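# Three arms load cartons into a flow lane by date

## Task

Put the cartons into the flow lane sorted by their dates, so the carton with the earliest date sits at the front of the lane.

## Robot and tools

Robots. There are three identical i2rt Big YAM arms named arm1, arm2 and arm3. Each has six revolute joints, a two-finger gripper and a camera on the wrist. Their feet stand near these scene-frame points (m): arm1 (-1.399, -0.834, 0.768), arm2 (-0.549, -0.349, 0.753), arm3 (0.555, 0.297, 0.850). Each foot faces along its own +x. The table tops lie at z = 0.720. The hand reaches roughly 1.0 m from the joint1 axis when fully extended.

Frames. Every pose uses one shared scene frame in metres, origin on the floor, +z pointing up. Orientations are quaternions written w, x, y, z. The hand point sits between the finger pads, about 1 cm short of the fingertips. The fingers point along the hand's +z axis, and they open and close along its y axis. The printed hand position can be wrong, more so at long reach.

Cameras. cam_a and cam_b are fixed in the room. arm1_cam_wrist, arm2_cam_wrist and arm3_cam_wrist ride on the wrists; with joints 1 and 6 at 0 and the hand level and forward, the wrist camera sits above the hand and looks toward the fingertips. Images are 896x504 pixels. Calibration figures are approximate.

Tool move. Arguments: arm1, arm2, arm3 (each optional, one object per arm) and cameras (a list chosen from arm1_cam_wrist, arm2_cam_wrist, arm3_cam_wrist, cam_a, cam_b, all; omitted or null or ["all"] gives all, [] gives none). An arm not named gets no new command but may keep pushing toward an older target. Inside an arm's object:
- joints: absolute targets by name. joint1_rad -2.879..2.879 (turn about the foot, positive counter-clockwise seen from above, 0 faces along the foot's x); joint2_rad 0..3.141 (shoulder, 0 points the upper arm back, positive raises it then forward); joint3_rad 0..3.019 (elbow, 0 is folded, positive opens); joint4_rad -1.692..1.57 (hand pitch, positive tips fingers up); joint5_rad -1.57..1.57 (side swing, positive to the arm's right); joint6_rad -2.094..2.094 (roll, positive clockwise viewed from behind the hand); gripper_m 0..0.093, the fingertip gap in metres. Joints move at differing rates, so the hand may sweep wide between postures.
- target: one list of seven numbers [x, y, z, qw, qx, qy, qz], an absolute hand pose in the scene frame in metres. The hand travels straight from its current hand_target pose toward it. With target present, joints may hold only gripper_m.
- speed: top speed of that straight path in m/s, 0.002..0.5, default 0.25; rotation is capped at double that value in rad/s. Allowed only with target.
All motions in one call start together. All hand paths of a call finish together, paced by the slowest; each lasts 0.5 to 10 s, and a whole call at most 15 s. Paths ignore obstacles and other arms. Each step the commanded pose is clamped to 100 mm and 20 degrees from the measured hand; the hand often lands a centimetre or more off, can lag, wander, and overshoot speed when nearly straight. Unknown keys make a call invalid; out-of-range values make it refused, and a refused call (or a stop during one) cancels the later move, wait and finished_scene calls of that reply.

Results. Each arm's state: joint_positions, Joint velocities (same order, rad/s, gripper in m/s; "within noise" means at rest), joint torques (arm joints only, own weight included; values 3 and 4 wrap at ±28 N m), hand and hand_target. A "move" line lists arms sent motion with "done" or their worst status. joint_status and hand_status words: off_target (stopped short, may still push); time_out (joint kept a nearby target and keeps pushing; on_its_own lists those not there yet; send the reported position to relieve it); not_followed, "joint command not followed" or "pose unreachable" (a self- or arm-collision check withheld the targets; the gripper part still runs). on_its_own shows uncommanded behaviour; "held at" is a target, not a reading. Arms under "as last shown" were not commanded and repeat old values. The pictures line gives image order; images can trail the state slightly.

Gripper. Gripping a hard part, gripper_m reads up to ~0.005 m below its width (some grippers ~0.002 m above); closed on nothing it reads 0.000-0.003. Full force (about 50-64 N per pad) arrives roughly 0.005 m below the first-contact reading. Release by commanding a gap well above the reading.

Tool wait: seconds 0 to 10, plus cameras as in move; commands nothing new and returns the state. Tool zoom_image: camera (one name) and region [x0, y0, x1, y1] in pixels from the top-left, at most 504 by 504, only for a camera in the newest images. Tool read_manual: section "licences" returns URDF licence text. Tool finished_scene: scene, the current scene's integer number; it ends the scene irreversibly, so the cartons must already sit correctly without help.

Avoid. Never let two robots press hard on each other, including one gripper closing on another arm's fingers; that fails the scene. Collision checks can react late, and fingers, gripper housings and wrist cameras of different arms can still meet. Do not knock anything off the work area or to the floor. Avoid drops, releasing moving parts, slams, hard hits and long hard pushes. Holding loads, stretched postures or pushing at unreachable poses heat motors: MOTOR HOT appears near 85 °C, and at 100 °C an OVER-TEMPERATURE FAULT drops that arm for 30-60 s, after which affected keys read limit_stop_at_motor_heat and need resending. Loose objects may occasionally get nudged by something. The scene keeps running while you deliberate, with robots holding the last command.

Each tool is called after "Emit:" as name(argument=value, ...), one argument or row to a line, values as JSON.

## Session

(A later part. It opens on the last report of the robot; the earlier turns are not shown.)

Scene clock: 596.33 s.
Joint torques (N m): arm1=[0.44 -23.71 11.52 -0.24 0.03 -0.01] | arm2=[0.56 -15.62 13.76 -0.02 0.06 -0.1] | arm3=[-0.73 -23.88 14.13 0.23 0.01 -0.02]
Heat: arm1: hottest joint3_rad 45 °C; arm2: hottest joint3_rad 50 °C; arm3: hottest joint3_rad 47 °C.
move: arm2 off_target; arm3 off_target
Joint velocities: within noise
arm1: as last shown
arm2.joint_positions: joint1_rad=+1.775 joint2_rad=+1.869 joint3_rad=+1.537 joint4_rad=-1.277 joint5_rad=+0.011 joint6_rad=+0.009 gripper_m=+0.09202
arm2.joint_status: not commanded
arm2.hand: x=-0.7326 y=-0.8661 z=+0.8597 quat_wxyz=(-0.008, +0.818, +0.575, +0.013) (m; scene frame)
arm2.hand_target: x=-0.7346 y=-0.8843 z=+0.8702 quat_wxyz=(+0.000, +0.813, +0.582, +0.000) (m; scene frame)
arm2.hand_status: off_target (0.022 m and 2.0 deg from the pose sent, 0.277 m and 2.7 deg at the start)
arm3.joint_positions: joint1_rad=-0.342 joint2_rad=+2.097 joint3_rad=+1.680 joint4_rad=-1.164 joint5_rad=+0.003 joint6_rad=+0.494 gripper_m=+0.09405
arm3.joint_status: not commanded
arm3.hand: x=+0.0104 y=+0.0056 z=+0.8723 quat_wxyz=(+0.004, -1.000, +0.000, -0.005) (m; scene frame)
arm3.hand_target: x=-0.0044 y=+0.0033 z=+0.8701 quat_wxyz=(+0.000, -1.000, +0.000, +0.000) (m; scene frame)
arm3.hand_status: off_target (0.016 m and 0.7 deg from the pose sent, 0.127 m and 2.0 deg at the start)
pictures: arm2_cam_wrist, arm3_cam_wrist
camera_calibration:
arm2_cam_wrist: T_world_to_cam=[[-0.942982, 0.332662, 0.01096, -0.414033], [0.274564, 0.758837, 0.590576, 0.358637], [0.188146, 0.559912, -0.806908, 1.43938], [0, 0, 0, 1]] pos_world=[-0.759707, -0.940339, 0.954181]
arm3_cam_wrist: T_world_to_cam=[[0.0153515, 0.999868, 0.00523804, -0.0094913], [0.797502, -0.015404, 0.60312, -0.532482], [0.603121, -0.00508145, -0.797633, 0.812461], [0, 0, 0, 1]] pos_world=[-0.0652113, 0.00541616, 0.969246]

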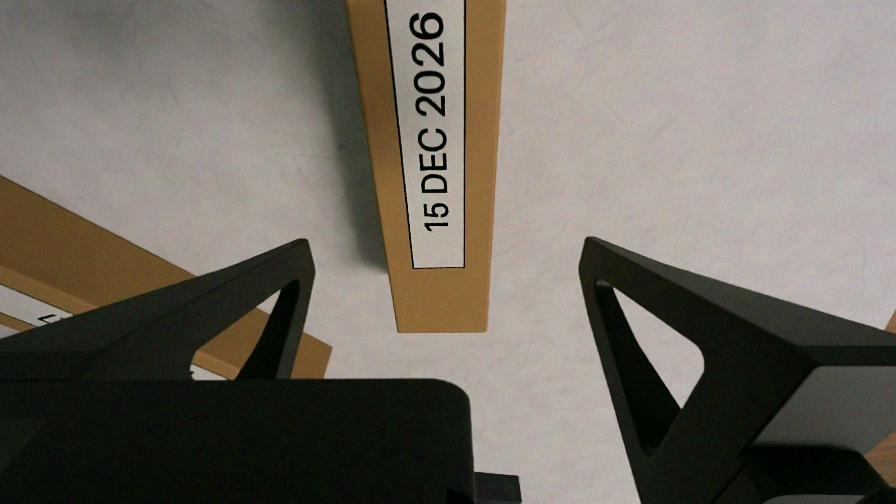

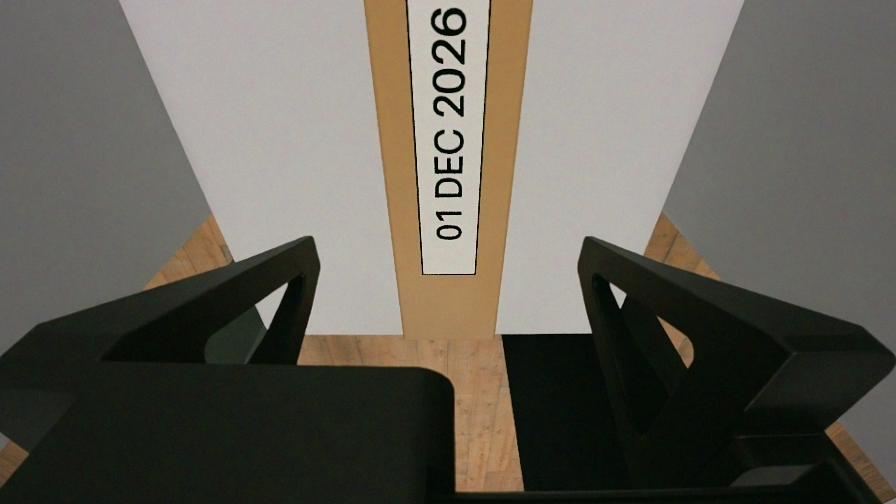

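Emit:
move(
  arm3={"target": [-0.003, 0.004, 0.79, 0, -1, 0, 0], "speed": 0.15},
  arm2={"target": [-0.736, -0.893, 0.755, 0, 0.8094, 0.5873, 0], "speed": 0.18},
  cameras=["arm2_cam_wrist", "arm3_cam_wrist"],
)

Scene clock: 605.93 s.
Joint torques (N m): arm1=[0.44 -23.71 11.55 -0.25 0.03 -0.01] | arm2=[0.56 -17.73 8.58 0.75 0.05 -0.12] | arm3=[-0.56 -25.35 9.66 0.8 -0.01 -0.01]
Heat: arm1: hottest joint3_rad 45 °C; arm2: hottest joint3_rad 50 °C; arm3: hottest joint3_rad 48 °C.
move: arm2 done; arm3 off_target
Joint velocities: within noise
arm1: as last shown
arm2.joint_positions: joint1_rad=+1.775 joint2_rad=+2.014 joint3_rad=+1.490 joint4_rad=-1.047 joint5_rad=+0.011 joint6_rad=-0.001 gripper_m=+0.09202
arm2.joint_status: not commanded
arm2.hand: x=-0.7406 y=-0.8927 z=+0.7644 quat_wxyz=(+0.003, +0.815, +0.580, -0.003) (m; scene frame)
arm2.hand_target: x=-0.7359 y=-0.8929 z=+0.7550 quat_wxyz=(+0.000, +0.809, +0.587, +0.000) (m; scene frame)
arm2.hand_status: done (0.010 m and 1.2 deg from the pose sent, 0.108 m and 2.4 deg at the start)
arm3.joint_positions: joint1_rad=-0.342 joint2_rad=+2.198 joint3_rad=+1.661 joint4_rad=-1.018 joint5_rad=+0.003 joint6_rad=+0.494 gripper_m=+0.09405
arm3.joint_status: not commanded
arm3.hand: x=-0.0014 y=-0.0008 z=+0.8049 quat_wxyz=(-0.002, -1.000, +0.000, +0.007) (m; scene frame)
arm3.hand_target: x=-0.0026 y=+0.0041 z=+0.7903 quat_wxyz=(+0.000, -1.000, +0.000, +0.000) (m; scene frame)
arm3.hand_status: off_target (0.016 m and 0.8 deg from the pose sent, 0.083 m and 0.7 deg at the start)
pictures: arm2_cam_wrist, arm3_cam_wrist
camera_calibration:
arm2_cam_wrist: T_world_to_cam=[[-0.946078, 0.323754, 0.0109182, -0.42198], [0.274433, 0.783131, 0.558025, 0.483776], [0.172113, 0.530932, -0.829752, 1.35861], [0, 0, 0, 1]] pos_world=[-0.765824, -0.963574, 0.861961]
arm3_cam_wrist: T_world_to_cam=[[0.0153047, 0.999857, -0.00720649, 0.00753707], [0.810827, -0.00819315, 0.585229, -0.468101], [0.585086, -0.0147999, -0.810836, 0.776364], [0, 0, 0, 1]] pos_world=[-0.0748062, 0.000118924, 0.903505]

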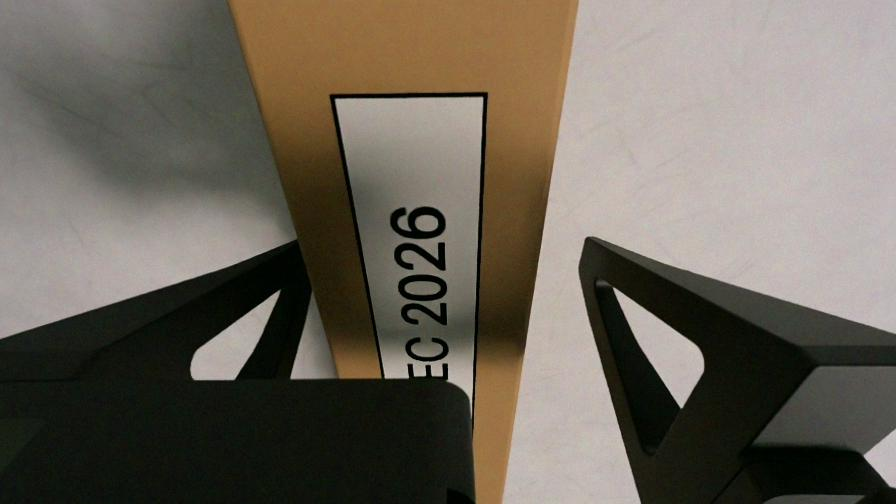

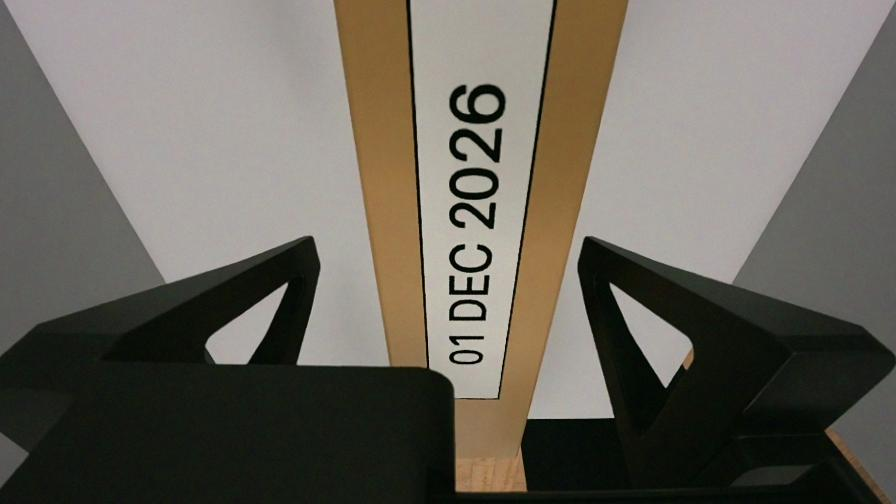

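Emit:
move(
  arm3={"target": [0.0, 0.006, 0.774, 0, -1, 0, 0], "speed": 0.1},
  arm2={"joints": {"gripper_m": 0.048}},
  cameras=[],
)

Emit:
move(
  arm3={"joints": {"gripper_m": 0.048}},
  arm2={"target": [-0.72, -0.86, 0.96, 0, 0.8131, 0.5821, 0], "speed": 0.25},
  cameras=["arm2_cam_wrist", "arm3_cam_wrist"],
)

Scene clock: 611.27 s.
Joint torques (N m): arm1=[0.56 -23.65 11.52 -0.25 0.03 0] | arm2=[0.56 -17.14 8.44 0.72 0.07 -0.11] | arm3=[-0.5 -24.35 8.92 0.72 -0.01 -0.04]
Heat: arm1: hottest joint3_rad 45 °C; arm2: hottest joint3_rad 49 °C; arm3: hottest joint3_rad 47 °C.
move: arm2 off_target; arm3 off_target
Joint velocities: within noise
arm1.joint_positions: joint1_rad=+0.802 joint2_rad=+2.067 joint3_rad=+1.948 joint4_rad=-1.493 joint5_rad=+0.005 joint6_rad=-0.049 gripper_m=+0.09196
arm1.joint_status: not commanded
arm1.hand: x=-1.2009 y=-1.4339 z=+0.9050 quat_wxyz=(+0.018, -0.565, -0.825, -0.013) (m; scene frame)
arm1.hand_target: x=-1.1997 y=-1.4421 z=+0.9244 quat_wxyz=(+0.003, -0.564, -0.826, -0.002) (m; scene frame)
arm1.hand_status: not commanded
arm2.joint_positions: joint1_rad=+1.775 joint2_rad=+2.014 joint3_rad=+1.490 joint4_rad=-1.046 joint5_rad=+0.011 joint6_rad=-0.001 gripper_m=+0.06061
arm2.joint_status: gripper_m off_target (ended at +0.06063, target +0.04800)
arm2.hand: x=-0.7406 y=-0.8927 z=+0.7644 quat_wxyz=(+0.004, +0.815, +0.580, -0.003) (m; scene frame)
arm2.hand_target: x=-0.7360 y=-0.8928 z=+0.7550 quat_wxyz=(+0.000, +0.809, +0.587, +0.000) (m; scene frame)
arm2.hand_status: not commanded
arm3.joint_positions: joint1_rad=-0.342 joint2_rad=+2.205 joint3_rad=+1.646 joint4_rad=-0.982 joint5_rad=+0.003 joint6_rad=+0.493 gripper_m=+0.09405
arm3.joint_status: not commanded
arm3.hand: x=-0.0022 y=-0.0013 z=+0.7956 quat_wxyz=(-0.005, -1.000, +0.000, +0.013) (m; scene frame)
arm3.hand_target: x=+0.0005 y=+0.0061 z=+0.7746 quat_wxyz=(+0.000, -1.000, +0.000, +0.000) (m; scene frame)
arm3.hand_status: off_target (0.023 m and 1.6 deg from the pose sent, 0.032 m and 0.8 deg at the start)
pictures: none
No camera images: "cameras" was empty.

Scene clock: 612.97 s.
Joint torques (N m): arm1=[0.5 -23.77 11.52 -0.25 0.03 -0.01] | arm2=[0.79 -15.68 15.17 -0.27 0.03 0.1] | arm3=[-0.56 -24.29 8.96 0.76 -0.01 -0.02]
Heat: arm1: hottest joint3_rad 45 °C; arm2: hottest joint3_rad 49 °C; arm3: hottest joint3_rad 46 °C.
move: arm2 off_target; arm3 off_target
Joint velocities: within noise
arm1: as last shown
arm2.joint_positions: joint1_rad=+1.785 joint2_rad=+1.762 joint3_rad=+1.588 joint4_rad=-1.461 joint5_rad=+0.011 joint6_rad=+0.003 gripper_m=+0.06061
arm2.joint_status: not commanded
arm2.hand: x=-0.7190 y=-0.8400 z=+0.9351 quat_wxyz=(-0.015, +0.813, +0.582, +0.023) (m; scene frame)
arm2.hand_target: x=-0.7194 y=-0.8584 z=+0.9602 quat_wxyz=(+0.001, +0.813, +0.582, +0.000) (m; scene frame)
arm2.hand_status: off_target (0.032 m and 3.2 deg from the pose sent, 0.199 m and 0.6 deg at the start)
arm3.joint_positions: joint1_rad=-0.343 joint2_rad=+2.205 joint3_rad=+1.645 joint4_rad=-0.982 joint5_rad=+0.003 joint6_rad=+0.493 gripper_m=+0.05841
arm3.joint_status: gripper_m off_target (ended at +0.05843, target +0.04800)
arm3.hand: x=-0.0020 y=-0.0009 z=+0.7954 quat_wxyz=(-0.005, -1.000, +0.000, +0.012) (m; scene frame)
arm3.hand_target: x=+0.0007 y=+0.0063 z=+0.7745 quat_wxyz=(+0.000, -1.000, +0.000, +0.000) (m; scene frame)
arm3.hand_status: not commanded
pictures: arm2_cam_wrist, arm3_cam_wrist
camera_calibration:
arm2_cam_wrist: T_world_to_cam=[[-0.948495, 0.31661, 0.0107603, -0.428085], [0.256987, 0.749126, 0.610547, 0.251061], [0.185244, 0.581866, -0.791907, 1.48537], [0, 0, 0, 1]] pos_world=[-0.745712, -0.916825, 1.02759]
arm3_cam_wrist: T_world_to_cam=[[0.0148085, 0.999799, -0.0134891, 0.0125524], [0.81748, -0.00433763, 0.57594, -0.454573], [0.575766, -0.0195559, -0.817381, 0.774312], [0, 0, 0, 1]] pos_world=[-0.0744042, 0.000620676, 0.894884]

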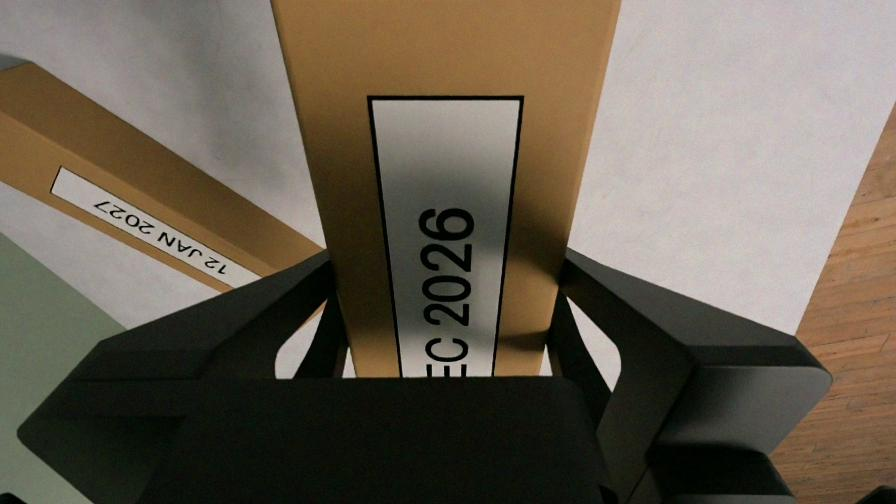

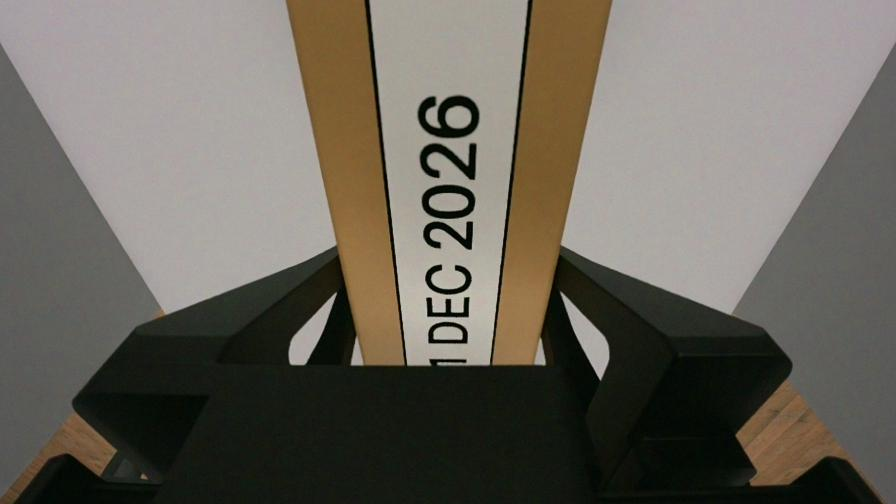

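Emit:
move(
  arm3={"target": [0.005, 0.005, 0.93, 0, -1, 0, 0], "speed": 0.2},
  arm2={"joints": {"joint1_rad": -1.5, "joint2_rad": 1.23, "joint3_rad": 1.08, "joint4_rad": -1.48, "joint6_rad": 1.1}},
  cameras=["arm3_cam_wrist"],
)

Emit:
move(
  arm3={"target": [0.30, 0.04, 1.02, 0, -1, 0, 0], "speed": 0.25},
  cameras=["arm3_cam_wrist", "cam_b"],
)

Scene clock: 626.87 s.
Joint torques (N m): arm1=[0.5 -23.65 11.52 -0.25 0.02 -0.01] | arm2=[-0.67 -8.53 9.37 -0.31 -0.01 0.09] | arm3=[-0.26 -27.16 15.04 -0.1 0.02 0.03]
Heat: arm1: hottest joint3_rad 46 °C; arm2: hottest joint3_rad 52 °C; arm3: hottest joint3_rad 46 °C.
move: arm2 done; arm3 off_target
Joint velocities: within noise
arm1: as last shown
arm2.joint_positions: joint1_rad=-1.492 joint2_rad=+1.245 joint3_rad=+1.085 joint4_rad=-1.470 joint5_rad=+0.014 joint6_rad=+1.091 gripper_m=+0.06066
arm2.joint_status: all done
arm2.hand: x=-0.4023 y=-0.0547 z=+0.9560 quat_wxyz=(+0.003, +0.010, -0.999, +0.035) (m; scene frame)
arm2.hand_target: x=-0.4028 y=-0.0603 z=+0.9587 quat_wxyz=(+0.004, +0.001, -0.999, +0.035) (m; scene frame)
arm2.hand_status: not commanded
arm3.joint_positions: joint1_rad=-0.343 joint2_rad=+2.054 joint3_rad=+1.698 joint4_rad=-1.268 joint5_rad=+0.003 joint6_rad=+0.492 gripper_m=+0.05841
arm3.joint_status: not commanded
arm3.hand: x=+0.0229 y=+0.0126 z=+0.9045 quat_wxyz=(+0.014, -1.000, -0.001, -0.024) (m; scene frame)
arm3.hand_target: x=+0.0061 y=+0.0057 z=+0.9303 quat_wxyz=(+0.000, -1.000, +0.000, +0.000) (m; scene frame)
arm3.hand_status: off_target (0.032 m and 3.1 deg from the pose sent, 0.135 m and 1.5 deg at the start)
pictures: arm3_cam_wrist
camera_calibration:
arm3_cam_wrist: T_world_to_cam=[[0.0139526, 0.999572, 0.0257274, -0.0352107], [0.774101, -0.0270844, 0.632483, -0.587665], [0.632909, 0.0110908, -0.774147, 0.808529], [0, 0, 0, 1]] pos_world=[-0.0563224, 0.0103118, 0.998514]

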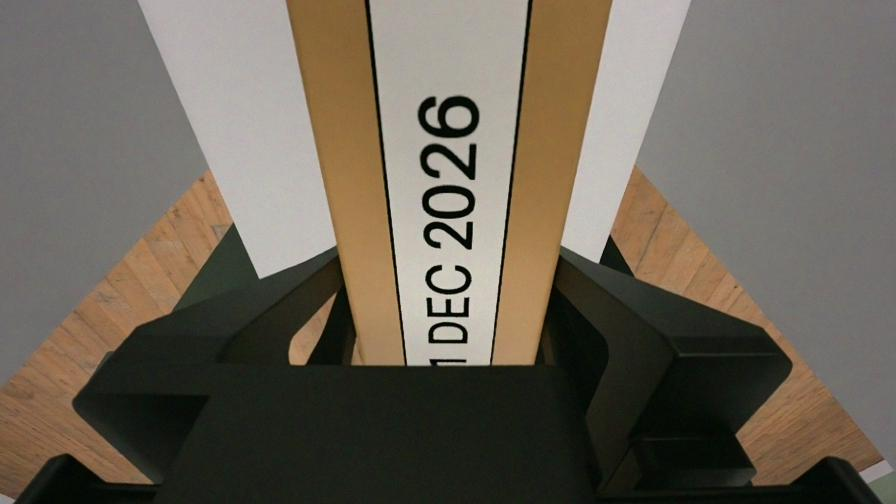

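Scene clock: 629.10 s.
Joint torques (N m): arm1=[0.44 -23.71 11.55 -0.25 0.03 -0.01] | arm2=[-0.62 -8.53 9.39 -0.31 -0.01 0.08] | arm3=[1.03 -14.15 11.04 0.03 0.18 0.13]
Heat: arm1: hottest joint3_rad 46 °C; arm2: hottest joint3_rad 52 °C; arm3: hottest joint3_rad 46 °C.
move: arm3 done
Joint velocities: within noise
arm1, arm2: as last shown
arm3.joint_positions: joint1_rad=-0.053 joint2_rad=+1.331 joint3_rad=+1.051 joint4_rad=-1.302 joint5_rad=-0.001 joint6_rad=+0.785 gripper_m=+0.05841
arm3.joint_status: not commanded
arm3.hand: x=+0.2972 y=+0.0419 z=+1.0129 quat_wxyz=(+0.003, -1.000, +0.001, -0.005) (m; scene frame)
arm3.hand_target: x=+0.2999 y=+0.0401 z=+1.0199 quat_wxyz=(+0.000, -1.000, +0.000, +0.000) (m; scene frame)
arm3.hand_status: done (0.008 m and 0.7 deg from the pose sent, 0.301 m and 3.1 deg at the start)
pictures: arm3_cam_wrist, cam_b
camera_calibration:
arm3_cam_wrist: T_world_to_cam=[[0.0172397, 0.999843, 0.00403536, -0.0502041], [0.797088, -0.0161801, 0.603647, -0.845823], [0.603617, -0.00719017, -0.797242, 0.751422], [0, 0, 0, 1]] pos_world=[0.22149, 0.0419136, 1.10985]

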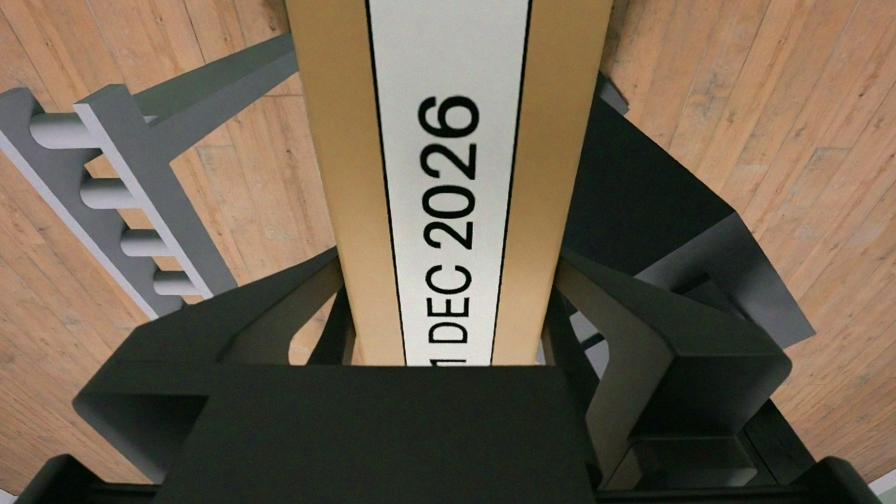

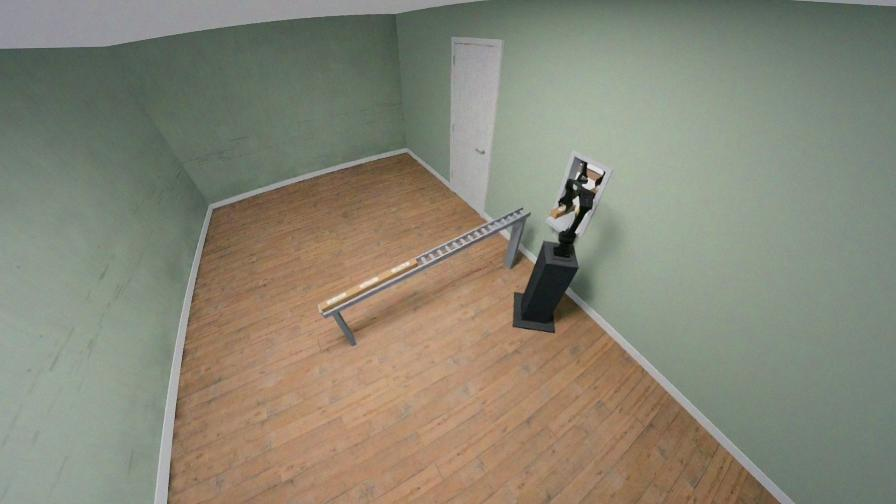

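Emit:
move(
  arm3={"joints": {"joint1_rad": 1.297, "joint6_rad": -1.009}},
  arm2={"target": [0.0, 0.003, 0.89, 0, 0, 1, 0], "speed": 0.2},
  cameras=["arm3_cam_wrist", "arm2_cam_wrist"],
)

Emit:
move(
  arm3={"target": [0.95, -0.335, 0.86, 0, 0, 1, 0], "speed": 0.2},
  arm2={"target": [0.03, 0.008, 0.80, 0, 0, 1, 0], "speed": 0.15},
  cameras=["arm3_cam_wrist", "arm2_cam_wrist"],
)

Scene clock: 639.40 s.
Joint torques (N m): arm1=[0.5 -23.65 11.54 -0.23 0.03 -0.01] | arm2=[-0.56 -19.9 15.5 -0.38 -0.09 -0.11] | arm3=[0.73 -14.21 10.97 0.06 -0.01 -0.02]
Heat: arm1: hottest joint3_rad 46 °C; arm2: hottest joint3_rad 53 °C; arm3: hottest joint3_rad 46 °C.
move: arm2 off_target; arm3 done
Joint velocities: within noise
arm1: as last shown
arm2.joint_positions: joint1_rad=-2.033 joint2_rad=+2.087 joint3_rad=+1.915 joint4_rad=-1.451 joint5_rad=-0.012 joint6_rad=+0.576 gripper_m=+0.06066
arm2.joint_status: not commanded
arm2.hand: x=-0.0186 y=-0.0064 z=+0.8695 quat_wxyz=(+0.020, -0.004, -1.000, +0.015) (m; scene frame)
arm2.hand_target: x=-0.0014 y=+0.0021 z=+0.8903 quat_wxyz=(-0.001, +0.000, -1.000, +0.000) (m; scene frame)
arm2.hand_status: off_target (0.029 m and 2.9 deg from the pose sent, 0.412 m and 4.2 deg at the start)
arm3.joint_positions: joint1_rad=+1.290 joint2_rad=+1.331 joint3_rad=+1.051 joint4_rad=-1.302 joint5_rad=+0.000 joint6_rad=-1.001 gripper_m=+0.05842
arm3.joint_status: all done
arm3.hand: x=+0.7450 y=-0.0106 z=+1.0138 quat_wxyz=(+0.002, -0.007, -1.000, -0.004) (m; scene frame)
arm3.hand_target: x=+0.7466 y=-0.0089 z=+1.0208 quat_wxyz=(-0.001, +0.000, -1.000, +0.001) (m; scene frame)
arm3.hand_status: not commanded
pictures: arm2_cam_wrist, arm3_cam_wrist
camera_calibration:
arm2_cam_wrist: T_world_to_cam=[[-0.00144221, -0.999078, 0.042897, -0.0456604], [-0.801077, 0.0268307, 0.597959, -0.526675], [-0.598559, -0.0335014, -0.800378, 0.807511], [0, 0, 0, 1]] pos_world=[0.0613704, -0.00443454, 0.963203]
arm3_cam_wrist: T_world_to_cam=[[-0.0292655, -0.999507, -0.0113276, 0.0235954], [-0.800689, 0.0166572, 0.598849, -0.00859485], [-0.598365, 0.0265955, -0.800782, 1.38092], [0, 0, 0, 1]] pos_world=[0.820101, -0.0129992, 1.11123]

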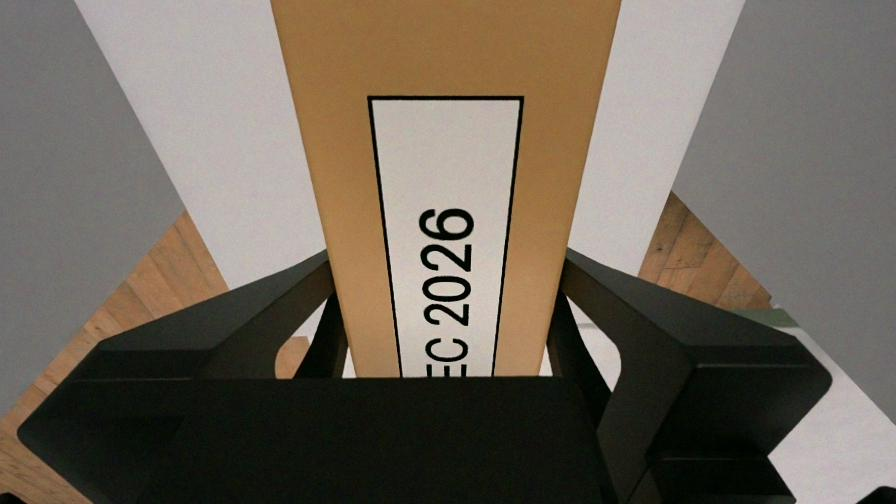

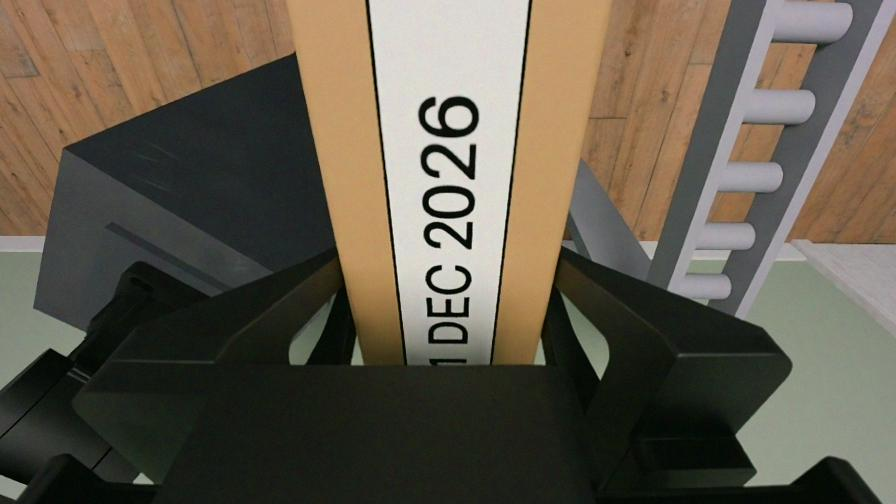

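Scene clock: 642.67 s.
Joint torques (N m): arm1=[0.5 -23.71 11.55 -0.24 0.03 -0.01] | arm2=[-1.08 -20.07 14.43 0.47 -0.08 -0.12] | arm3=[0.62 -31.15 16.49 -0.01 0.03 -0.03]
Heat: arm1: hottest joint3_rad 46 °C; arm2: hottest joint3_rad 53 °C; arm3: hottest joint3_rad 46 °C.
move: arm2 off_target; arm3 off_target
Joint velocities: within noise
arm1: as last shown
arm2.joint_positions: joint1_rad=-2.041 joint2_rad=+2.213 joint3_rad=+1.923 joint4_rad=-1.328 joint5_rad=-0.012 joint6_rad=+0.560 gripper_m=+0.06066
arm2.joint_status: not commanded
arm2.hand: x=+0.0066 y=+0.0025 z=+0.7925 quat_wxyz=(+0.018, +0.000, -1.000, +0.014) (m; scene frame)
arm2.hand_target: x=+0.0289 y=+0.0071 z=+0.8005 quat_wxyz=(-0.001, +0.000, -1.000, +0.000) (m; scene frame)
arm2.hand_status: off_target (0.025 m and 2.6 deg from the pose sent, 0.086 m and 2.9 deg at the start)
arm3.joint_positions: joint1_rad=+1.290 joint2_rad=+2.483 joint3_rad=+2.309 joint4_rad=-1.435 joint5_rad=+0.000 joint6_rad=-1.002 gripper_m=+0.05842
arm3.joint_status: not commanded
arm3.hand: x=+0.9392 y=-0.3226 z=+0.8475 quat_wxyz=(+0.009, -0.006, -1.000, -0.016) (m; scene frame)
arm3.hand_target: x=+0.9494 y=-0.3340 z=+0.8602 quat_wxyz=(+0.000, +0.000, -1.000, +0.001) (m; scene frame)
arm3.hand_status: off_target (0.021 m and 2.2 deg from the pose sent, 0.413 m and 0.9 deg at the start)
pictures: arm2_cam_wrist, arm3_cam_wrist
camera_calibration:
arm2_cam_wrist: T_world_to_cam=[[0.00643385, -0.99919, 0.0397155, -0.0310029], [-0.803391, 0.0184833, 0.595165, -0.458386], [-0.595417, -0.0357363, -0.802622, 0.763065], [0, 0, 0, 1]] pos_world=[0.0862776, 0.00476379, 0.886499]
arm3_cam_wrist: T_world_to_cam=[[-0.0287057, -0.999002, -0.0342137, -0.265434], [-0.791922, 0.00184292, 0.610619, 0.2287], [-0.609947, 0.0446228, -0.791185, 1.3808], [0, 0, 0, 1]] pos_world=[1.01571, -0.327206, 0.943735]

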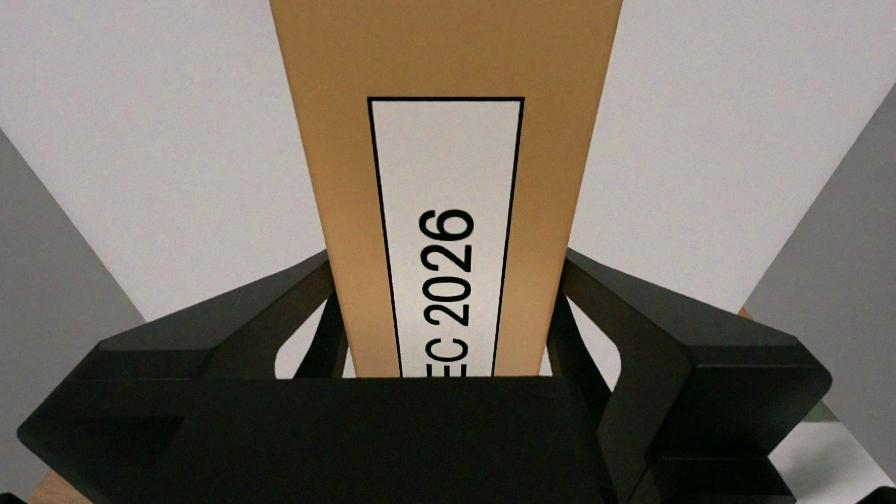

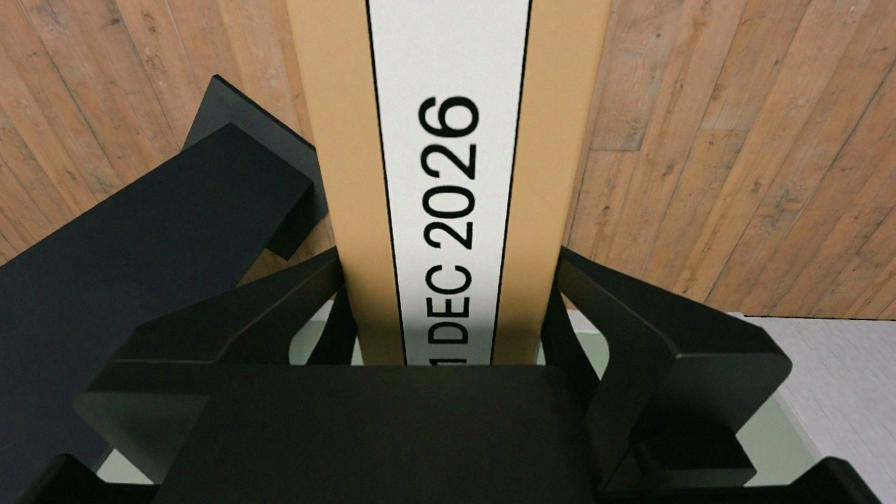

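Emit:
move(
  arm3={"target": [0.955, -0.347, 0.79, -0.0384, 0, 0.9993, 0], "speed": 0.12},
  arm2={"target": [0.03, 0.008, 0.772, 0, 0, 1, 0], "speed": 0.1},
  cameras=["arm3_cam_wrist", "arm2_cam_wrist", "cam_b"],
)

Emit:
zoom_image(
  camera="cam_b",
  region=[400, 180, 560, 300],
)

Scene clock: 655.97 s.
Joint torques (N m): arm1=[0.5 -23.71 11.54 -0.25 0.03 -0.01] | arm2=[-1.03 -18.67 12.08 0.73 -0.1 -0.11] | arm3=[0.91 -31.97 16.23 -0.17 0.1 0.09]
Heat: arm1: hottest joint3_rad 46 °C; arm2: hottest joint3_rad 54 °C; arm3: hottest joint3_rad 49 °C.
move: arm2 off_target; arm3 off_target
Joint velocities: within noise
arm1: as last shown
arm2.joint_positions: joint1_rad=-2.042 joint2_rad=+2.221 joint3_rad=+1.923 joint4_rad=-1.275 joint5_rad=-0.012 joint6_rad=+0.560 gripper_m=+0.06066
arm2.joint_status: not commanded
arm2.hand: x=+0.0173 y=+0.0085 z=+0.7868 quat_wxyz=(+0.000, +0.000, -1.000, +0.002) (m; scene frame)
arm2.hand_target: x=+0.0294 y=+0.0074 z=+0.7722 quat_wxyz=(+0.000, +0.000, -1.000, +0.000) (m; scene frame)
arm2.hand_status: off_target (0.020 m and 0.2 deg from the pose sent, 0.032 m and 2.6 deg at the start)
arm3.joint_positions: joint1_rad=+1.296 joint2_rad=+2.654 joint3_rad=+2.453 joint4_rad=-1.450 joint5_rad=+0.064 joint6_rad=-1.002 gripper_m=+0.05842
arm3.joint_status: not commanded
arm3.hand: x=+0.9406 y=-0.3372 z=+0.7775 quat_wxyz=(+0.047, -0.002, -0.999, -0.017) (m; scene frame)
arm3.hand_target: x=+0.9545 y=-0.3459 z=+0.7903 quat_wxyz=(+0.038, +0.000, -0.999, +0.001) (m; scene frame)
arm3.hand_status: off_target (0.021 m and 2.2 deg from the pose sent, 0.065 m and 3.9 deg at the start)
pictures: arm2_cam_wrist, arm3_cam_wrist, cam_b
camera_calibration:
arm2_cam_wrist: T_world_to_cam=[[0.00531098, -0.999855, 0.0161966, -0.00632761], [-0.825287, 0.00476375, 0.564694, -0.422092], [-0.564689, -0.0163659, -0.825141, 0.782062], [0, 0, 0, 1]] pos_world=[0.0933084, 0.00848322, 0.883767]
arm3_cam_wrist: T_world_to_cam=[[-0.0219124, -0.999159, -0.0346637, -0.288518], [-0.743259, -0.00690808, 0.668968, 0.178553], [-0.668644, 0.0404228, -0.742483, 1.34278], [0, 0, 0, 1]] pos_world=[1.02423, -0.341321, 0.867546]

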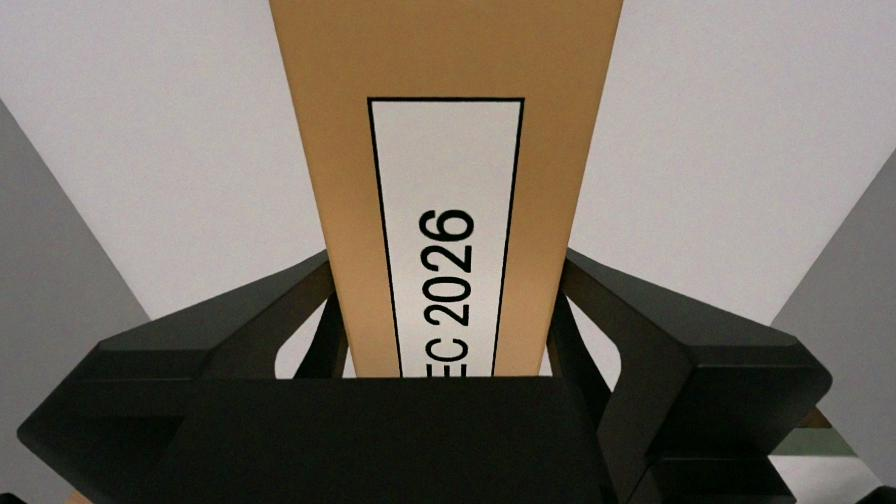

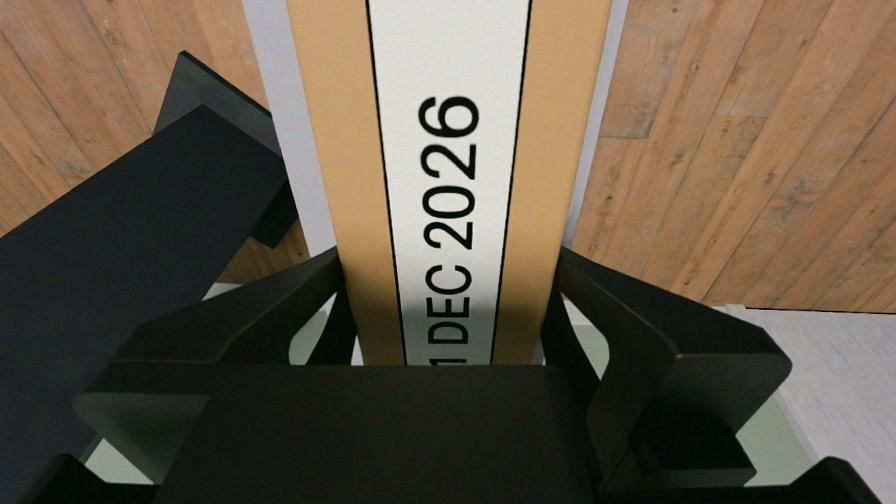

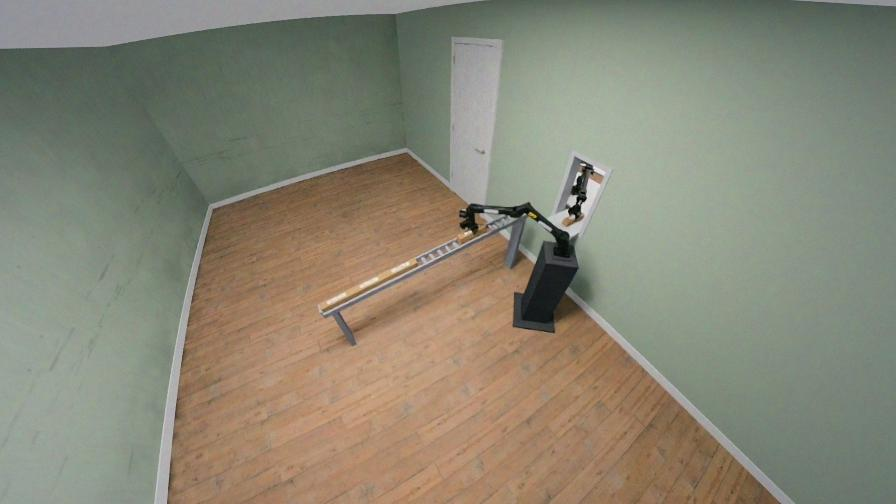

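Scaled by 3.150 from the camera's 896x504 image, which has a finer 1280x720 frame.

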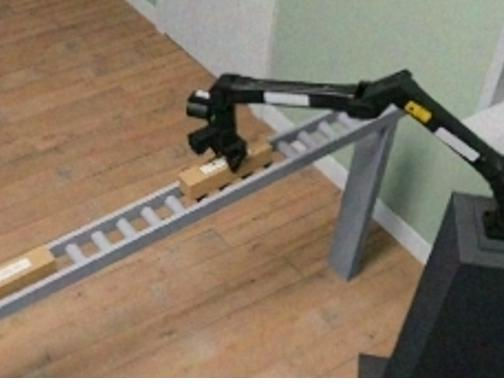

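Emit:
move(
  arm3={"target": [0.955, -0.334, 0.752, -0.0384, 0, 0.9993, 0], "speed": 0.1},
  arm2={"target": [0.028, 0.006, 0.79, 0, 0, 1, 0], "speed": 0.1, "joints": {"gripper_m": 0.092}},
  cameras=["arm3_cam_wrist", "arm2_cam_wrist", "cam_b"],
)

Emit:
zoom_image(
  camera="cam_b",
  region=[420, 200, 520, 275],
)

Scene clock: 671.17 s.
Joint torques (N m): arm1=[0.5 -23.71 11.55 -0.24 0.02 -0.01] | arm2=[-1.03 -21.36 12.68 -0.16 -0.06 -0.12] | arm3=[0.67 -32.73 9.51 0.58 -0.22 0.12]
Heat: arm1: hottest joint3_rad 46 °C; arm2: hottest joint3_rad 53 °C; arm3: hottest joint3_rad 50 °C.
move: arm2 off_target; arm3 off_target
Joint velocities: within noise
arm1: as last shown
arm2.joint_positions: joint1_rad=-2.042 joint2_rad=+2.225 joint3_rad=+1.923 joint4_rad=-1.287 joint5_rad=-0.013 joint6_rad=+0.559 gripper_m=+0.09194
arm2.joint_status: all done
arm2.hand: x=+0.0146 y=+0.0064 z=+0.7844 quat_wxyz=(+0.007, +0.000, -1.000, +0.005) (m; scene frame)
arm2.hand_target: x=+0.0277 y=+0.0056 z=+0.7902 quat_wxyz=(+0.000, +0.000, -1.000, +0.000) (m; scene frame)
arm2.hand_status: off_target (0.015 m and 1.0 deg from the pose sent, 0.012 m and 0.2 deg at the start)
arm3.joint_positions: joint1_rad=+1.309 joint2_rad=+2.654 joint3_rad=+2.412 joint4_rad=-1.363 joint5_rad=+0.072 joint6_rad=-0.996 gripper_m=+0.05842
arm3.joint_status: not commanded
arm3.hand: x=+0.9517 y=-0.3397 z=+0.7620 quat_wxyz=(+0.038, +0.000, -0.999, +0.005) (m; scene frame)
arm3.hand_target: x=+0.9550 y=-0.3339 z=+0.7522 quat_wxyz=(+0.038, +0.000, -0.999, +0.000) (m; scene frame)
arm3.hand_status: off_target (0.012 m and 0.6 deg from the pose sent, 0.030 m and 2.2 deg at the start)
pictures: arm2_cam_wrist, arm3_cam_wrist, cam_b
camera_calibration:
arm2_cam_wrist: T_world_to_cam=[[0.00566762, -0.999703, 0.0237209, -0.0142253], [-0.817234, 0.00903975, 0.576235, -0.432071], [-0.576278, -0.0226514, -0.81694, 0.772231], [0, 0, 0, 1]] pos_world=[0.0919967, 0.00717689, 0.880178]
arm3_cam_wrist: T_world_to_cam=[[-0.0151737, -0.999846, 0.00879347, -0.330984], [-0.755197, 0.0172239, 0.655271, 0.227143], [-0.655322, 0.00330209, -0.755342, 1.32334], [0, 0, 0, 1]] pos_world=[1.03373, -0.339215, 0.853647]

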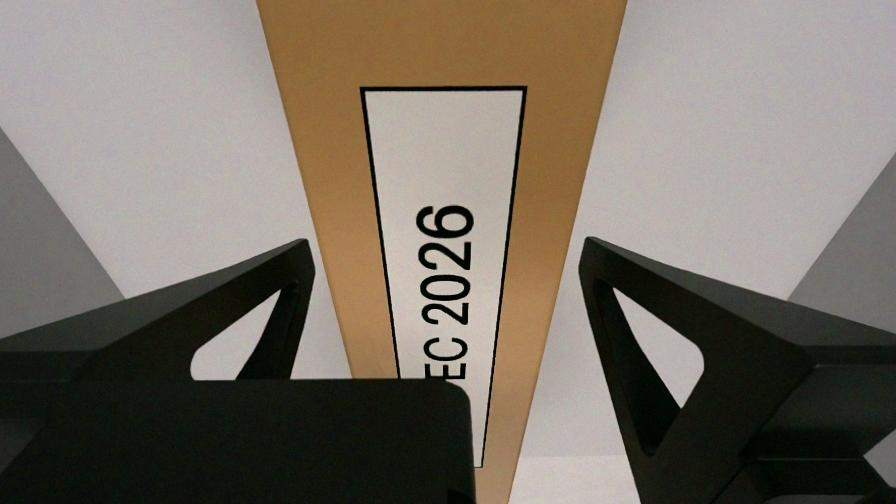

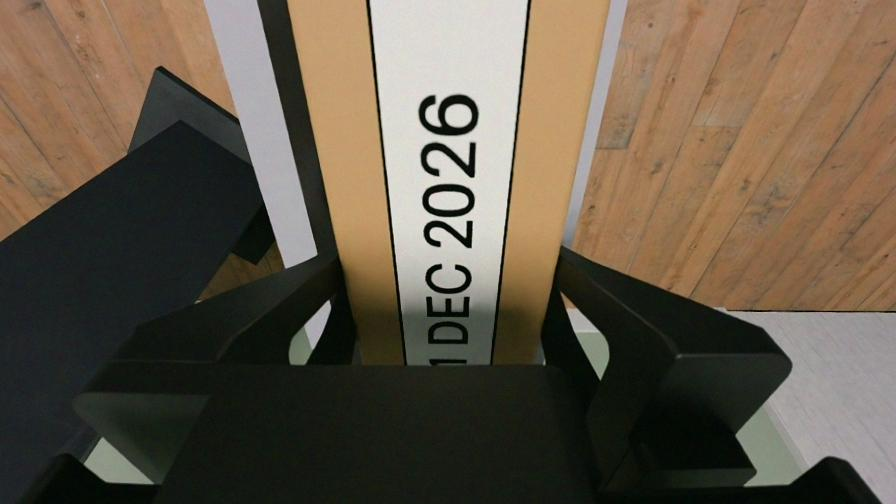

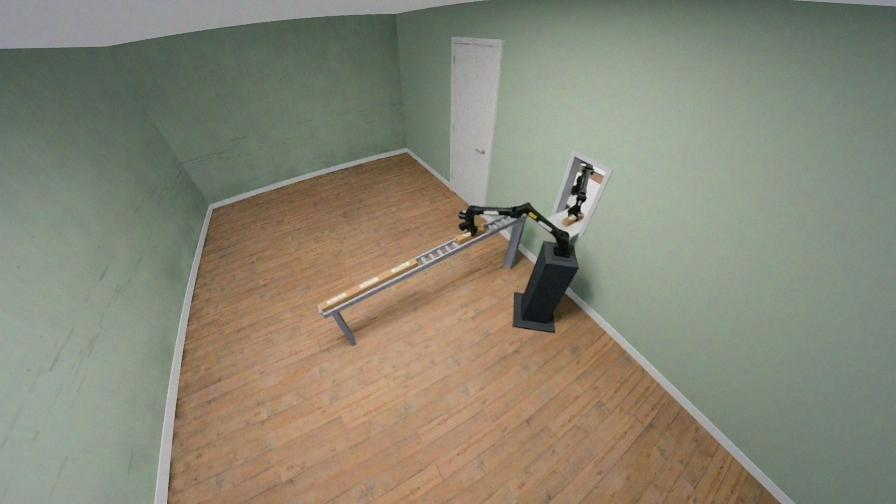

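Scaled by 5.040 from the camera's 896x504 image, which has a finer 1280x720 frame.

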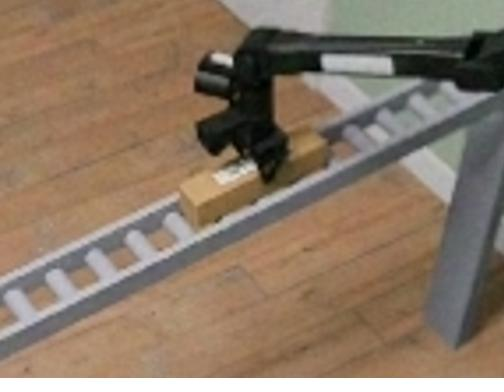

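Emit:
move(
  arm3={"target": [0.952, -0.320, 0.768, -0.0384, 0, 0.9993, 0], "speed": 0.1},
  arm2={"target": [0.028, 0.004, 0.93, 0, 0, 1, 0], "speed": 0.25},
  cameras=["arm3_cam_wrist"],
)

Emit:
move(
  arm2={"target": [-0.40, -0.06, 1.0, 0, 0, 1, 0], "speed": 0.4},
  cameras=["arm3_cam_wrist"],
)

Scene clock: 682.70 s.
Joint torques (N m): arm1=[0.44 -23.65 11.52 -0.24 0.03 0] | arm2=[-1.03 -19.55 14.79 -0.12 -0.05 -0.12] | arm3=[1.08 -34.14 9.43 0.29 -0.25 0.19]
Heat: arm1: hottest joint3_rad 46 °C; arm2: hottest joint3_rad 54 °C; arm3: hottest joint3_rad 48 °C.
move: arm2 off_target; arm3 off_target
Joint velocities: within noise
arm1.joint_positions: joint1_rad=+0.802 joint2_rad=+2.067 joint3_rad=+1.948 joint4_rad=-1.493 joint5_rad=+0.005 joint6_rad=-0.049 gripper_m=+0.09196
arm1.joint_status: not commanded
arm1.hand: x=-1.2009 y=-1.4339 z=+0.9050 quat_wxyz=(+0.018, -0.565, -0.825, -0.013) (m; scene frame)
arm1.hand_target: x=-1.1997 y=-1.4421 z=+0.9244 quat_wxyz=(+0.003, -0.564, -0.826, -0.002) (m; scene frame)
arm1.hand_status: not commanded
arm2.joint_positions: joint1_rad=-2.049 joint2_rad=+2.157 joint3_rad=+2.172 joint4_rad=-1.613 joint5_rad=-0.013 joint6_rad=+0.553 gripper_m=+0.09194
arm2.joint_status: not commanded
arm2.hand: x=+0.0129 y=+0.0030 z=+0.9230 quat_wxyz=(+0.010, +0.000, -1.000, +0.007) (m; scene frame)
arm2.hand_target: x=+0.0273 y=+0.0034 z=+0.9299 quat_wxyz=(-0.001, +0.000, -1.000, +0.000) (m; scene frame)
arm2.hand_status: off_target (0.017 m and 1.4 deg from the pose sent, 0.146 m and 1.0 deg at the start)
arm3.joint_positions: joint1_rad=+1.310 joint2_rad=+2.598 joint3_rad=+2.302 joint4_rad=-1.325 joint5_rad=+0.072 joint6_rad=-0.994 gripper_m=+0.05842
arm3.joint_status: not commanded
arm3.hand: x=+0.9436 y=-0.3253 z=+0.7624 quat_wxyz=(+0.043, +0.000, -0.999, -0.001) (m; scene frame)
arm3.hand_target: x=+0.9521 y=-0.3200 z=+0.7679 quat_wxyz=(+0.038, +0.000, -0.999, +0.000) (m; scene frame)
arm3.hand_status: off_target (0.011 m and 0.6 deg from the pose sent, 0.021 m and 0.6 deg at the start)
pictures: arm3_cam_wrist
camera_calibration:
arm3_cam_wrist: T_world_to_cam=[[-0.0151434, -0.999877, -0.00396977, -0.307048], [-0.749019, 0.00871385, 0.662491, 0.206322], [-0.662375, 0.0130058, -0.74906, 1.32334], [0, 0, 0, 1]] pos_world=[1.02643, -0.32602, 0.853352]

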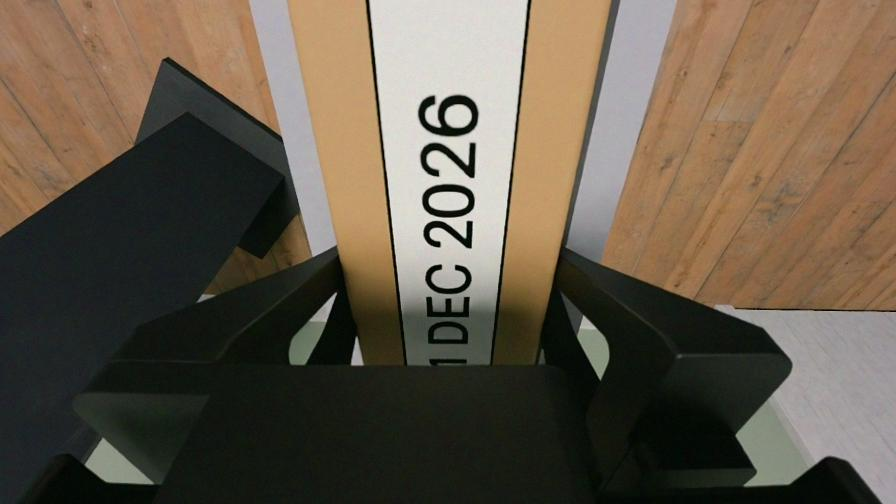

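Scene clock: 684.97 s.
Joint torques (N m): arm1=[0.5 -23.65 11.54 -0.24 0.03 -0.01] | arm2=[0.56 -6.01 8.96 -0.06 0.13 0.02] | arm3=[1.14 -33.9 9.46 0.34 -0.25 0.2]
Heat: arm1: hottest joint3_rad 46 °C; arm2: hottest joint3_rad 54 °C; arm3: hottest joint3_rad 47 °C.
move: arm2 done
Joint velocities: within noise
arm1: as last shown
arm2.joint_positions: joint1_rad=-1.532 joint2_rad=+1.174 joint3_rad=+1.165 joint4_rad=-1.526 joint5_rad=-0.015 joint6_rad=+1.068 gripper_m=+0.09194
arm2.joint_status: not commanded
arm2.hand: x=-0.3950 y=-0.0567 z=+1.0078 quat_wxyz=(-0.006, +0.001, -1.000, -0.013) (m; scene frame)
arm2.hand_target: x=-0.3999 y=-0.0601 z=+1.0002 quat_wxyz=(+0.000, +0.000, -1.000, +0.000) (m; scene frame)
arm2.hand_status: done (0.010 m and 1.7 deg from the pose sent, 0.425 m and 1.4 deg at the start)
arm3.joint_positions: joint1_rad=+1.310 joint2_rad=+2.598 joint3_rad=+2.301 joint4_rad=-1.325 joint5_rad=+0.072 joint6_rad=-0.994 gripper_m=+0.05842
arm3.joint_status: not commanded
arm3.hand: x=+0.9435 y=-0.3252 z=+0.7626 quat_wxyz=(+0.043, +0.000, -0.999, -0.001) (m; scene frame)
arm3.hand_target: x=+0.9520 y=-0.3199 z=+0.7680 quat_wxyz=(+0.038, +0.000, -0.999, +0.000) (m; scene frame)
arm3.hand_status: not commanded
pictures: arm3_cam_wrist
camera_calibration:
arm3_cam_wrist: T_world_to_cam=[[-0.0151434, -0.999877, -0.00396977, -0.306948], [-0.749019, 0.00871385, 0.662491, 0.206255], [-0.662375, 0.0130058, -0.74906, 1.32341], [0, 0, 0, 1]] pos_world=[1.02643, -0.32592, 0.853452]

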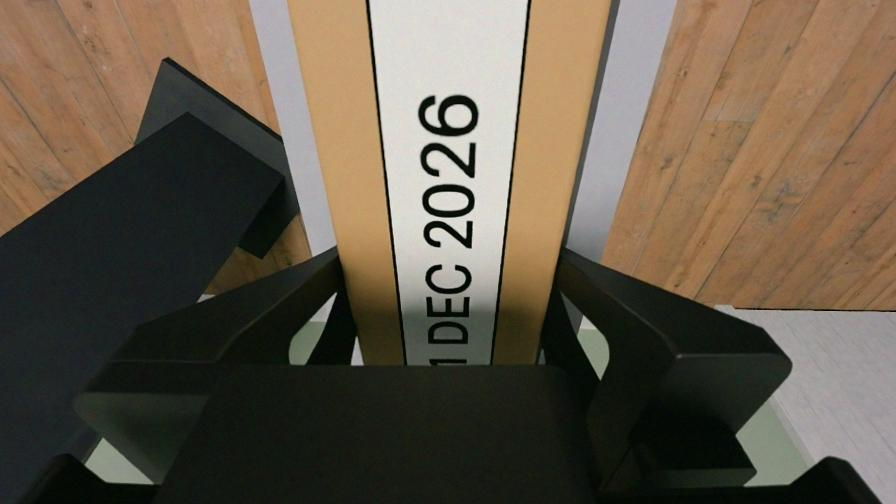

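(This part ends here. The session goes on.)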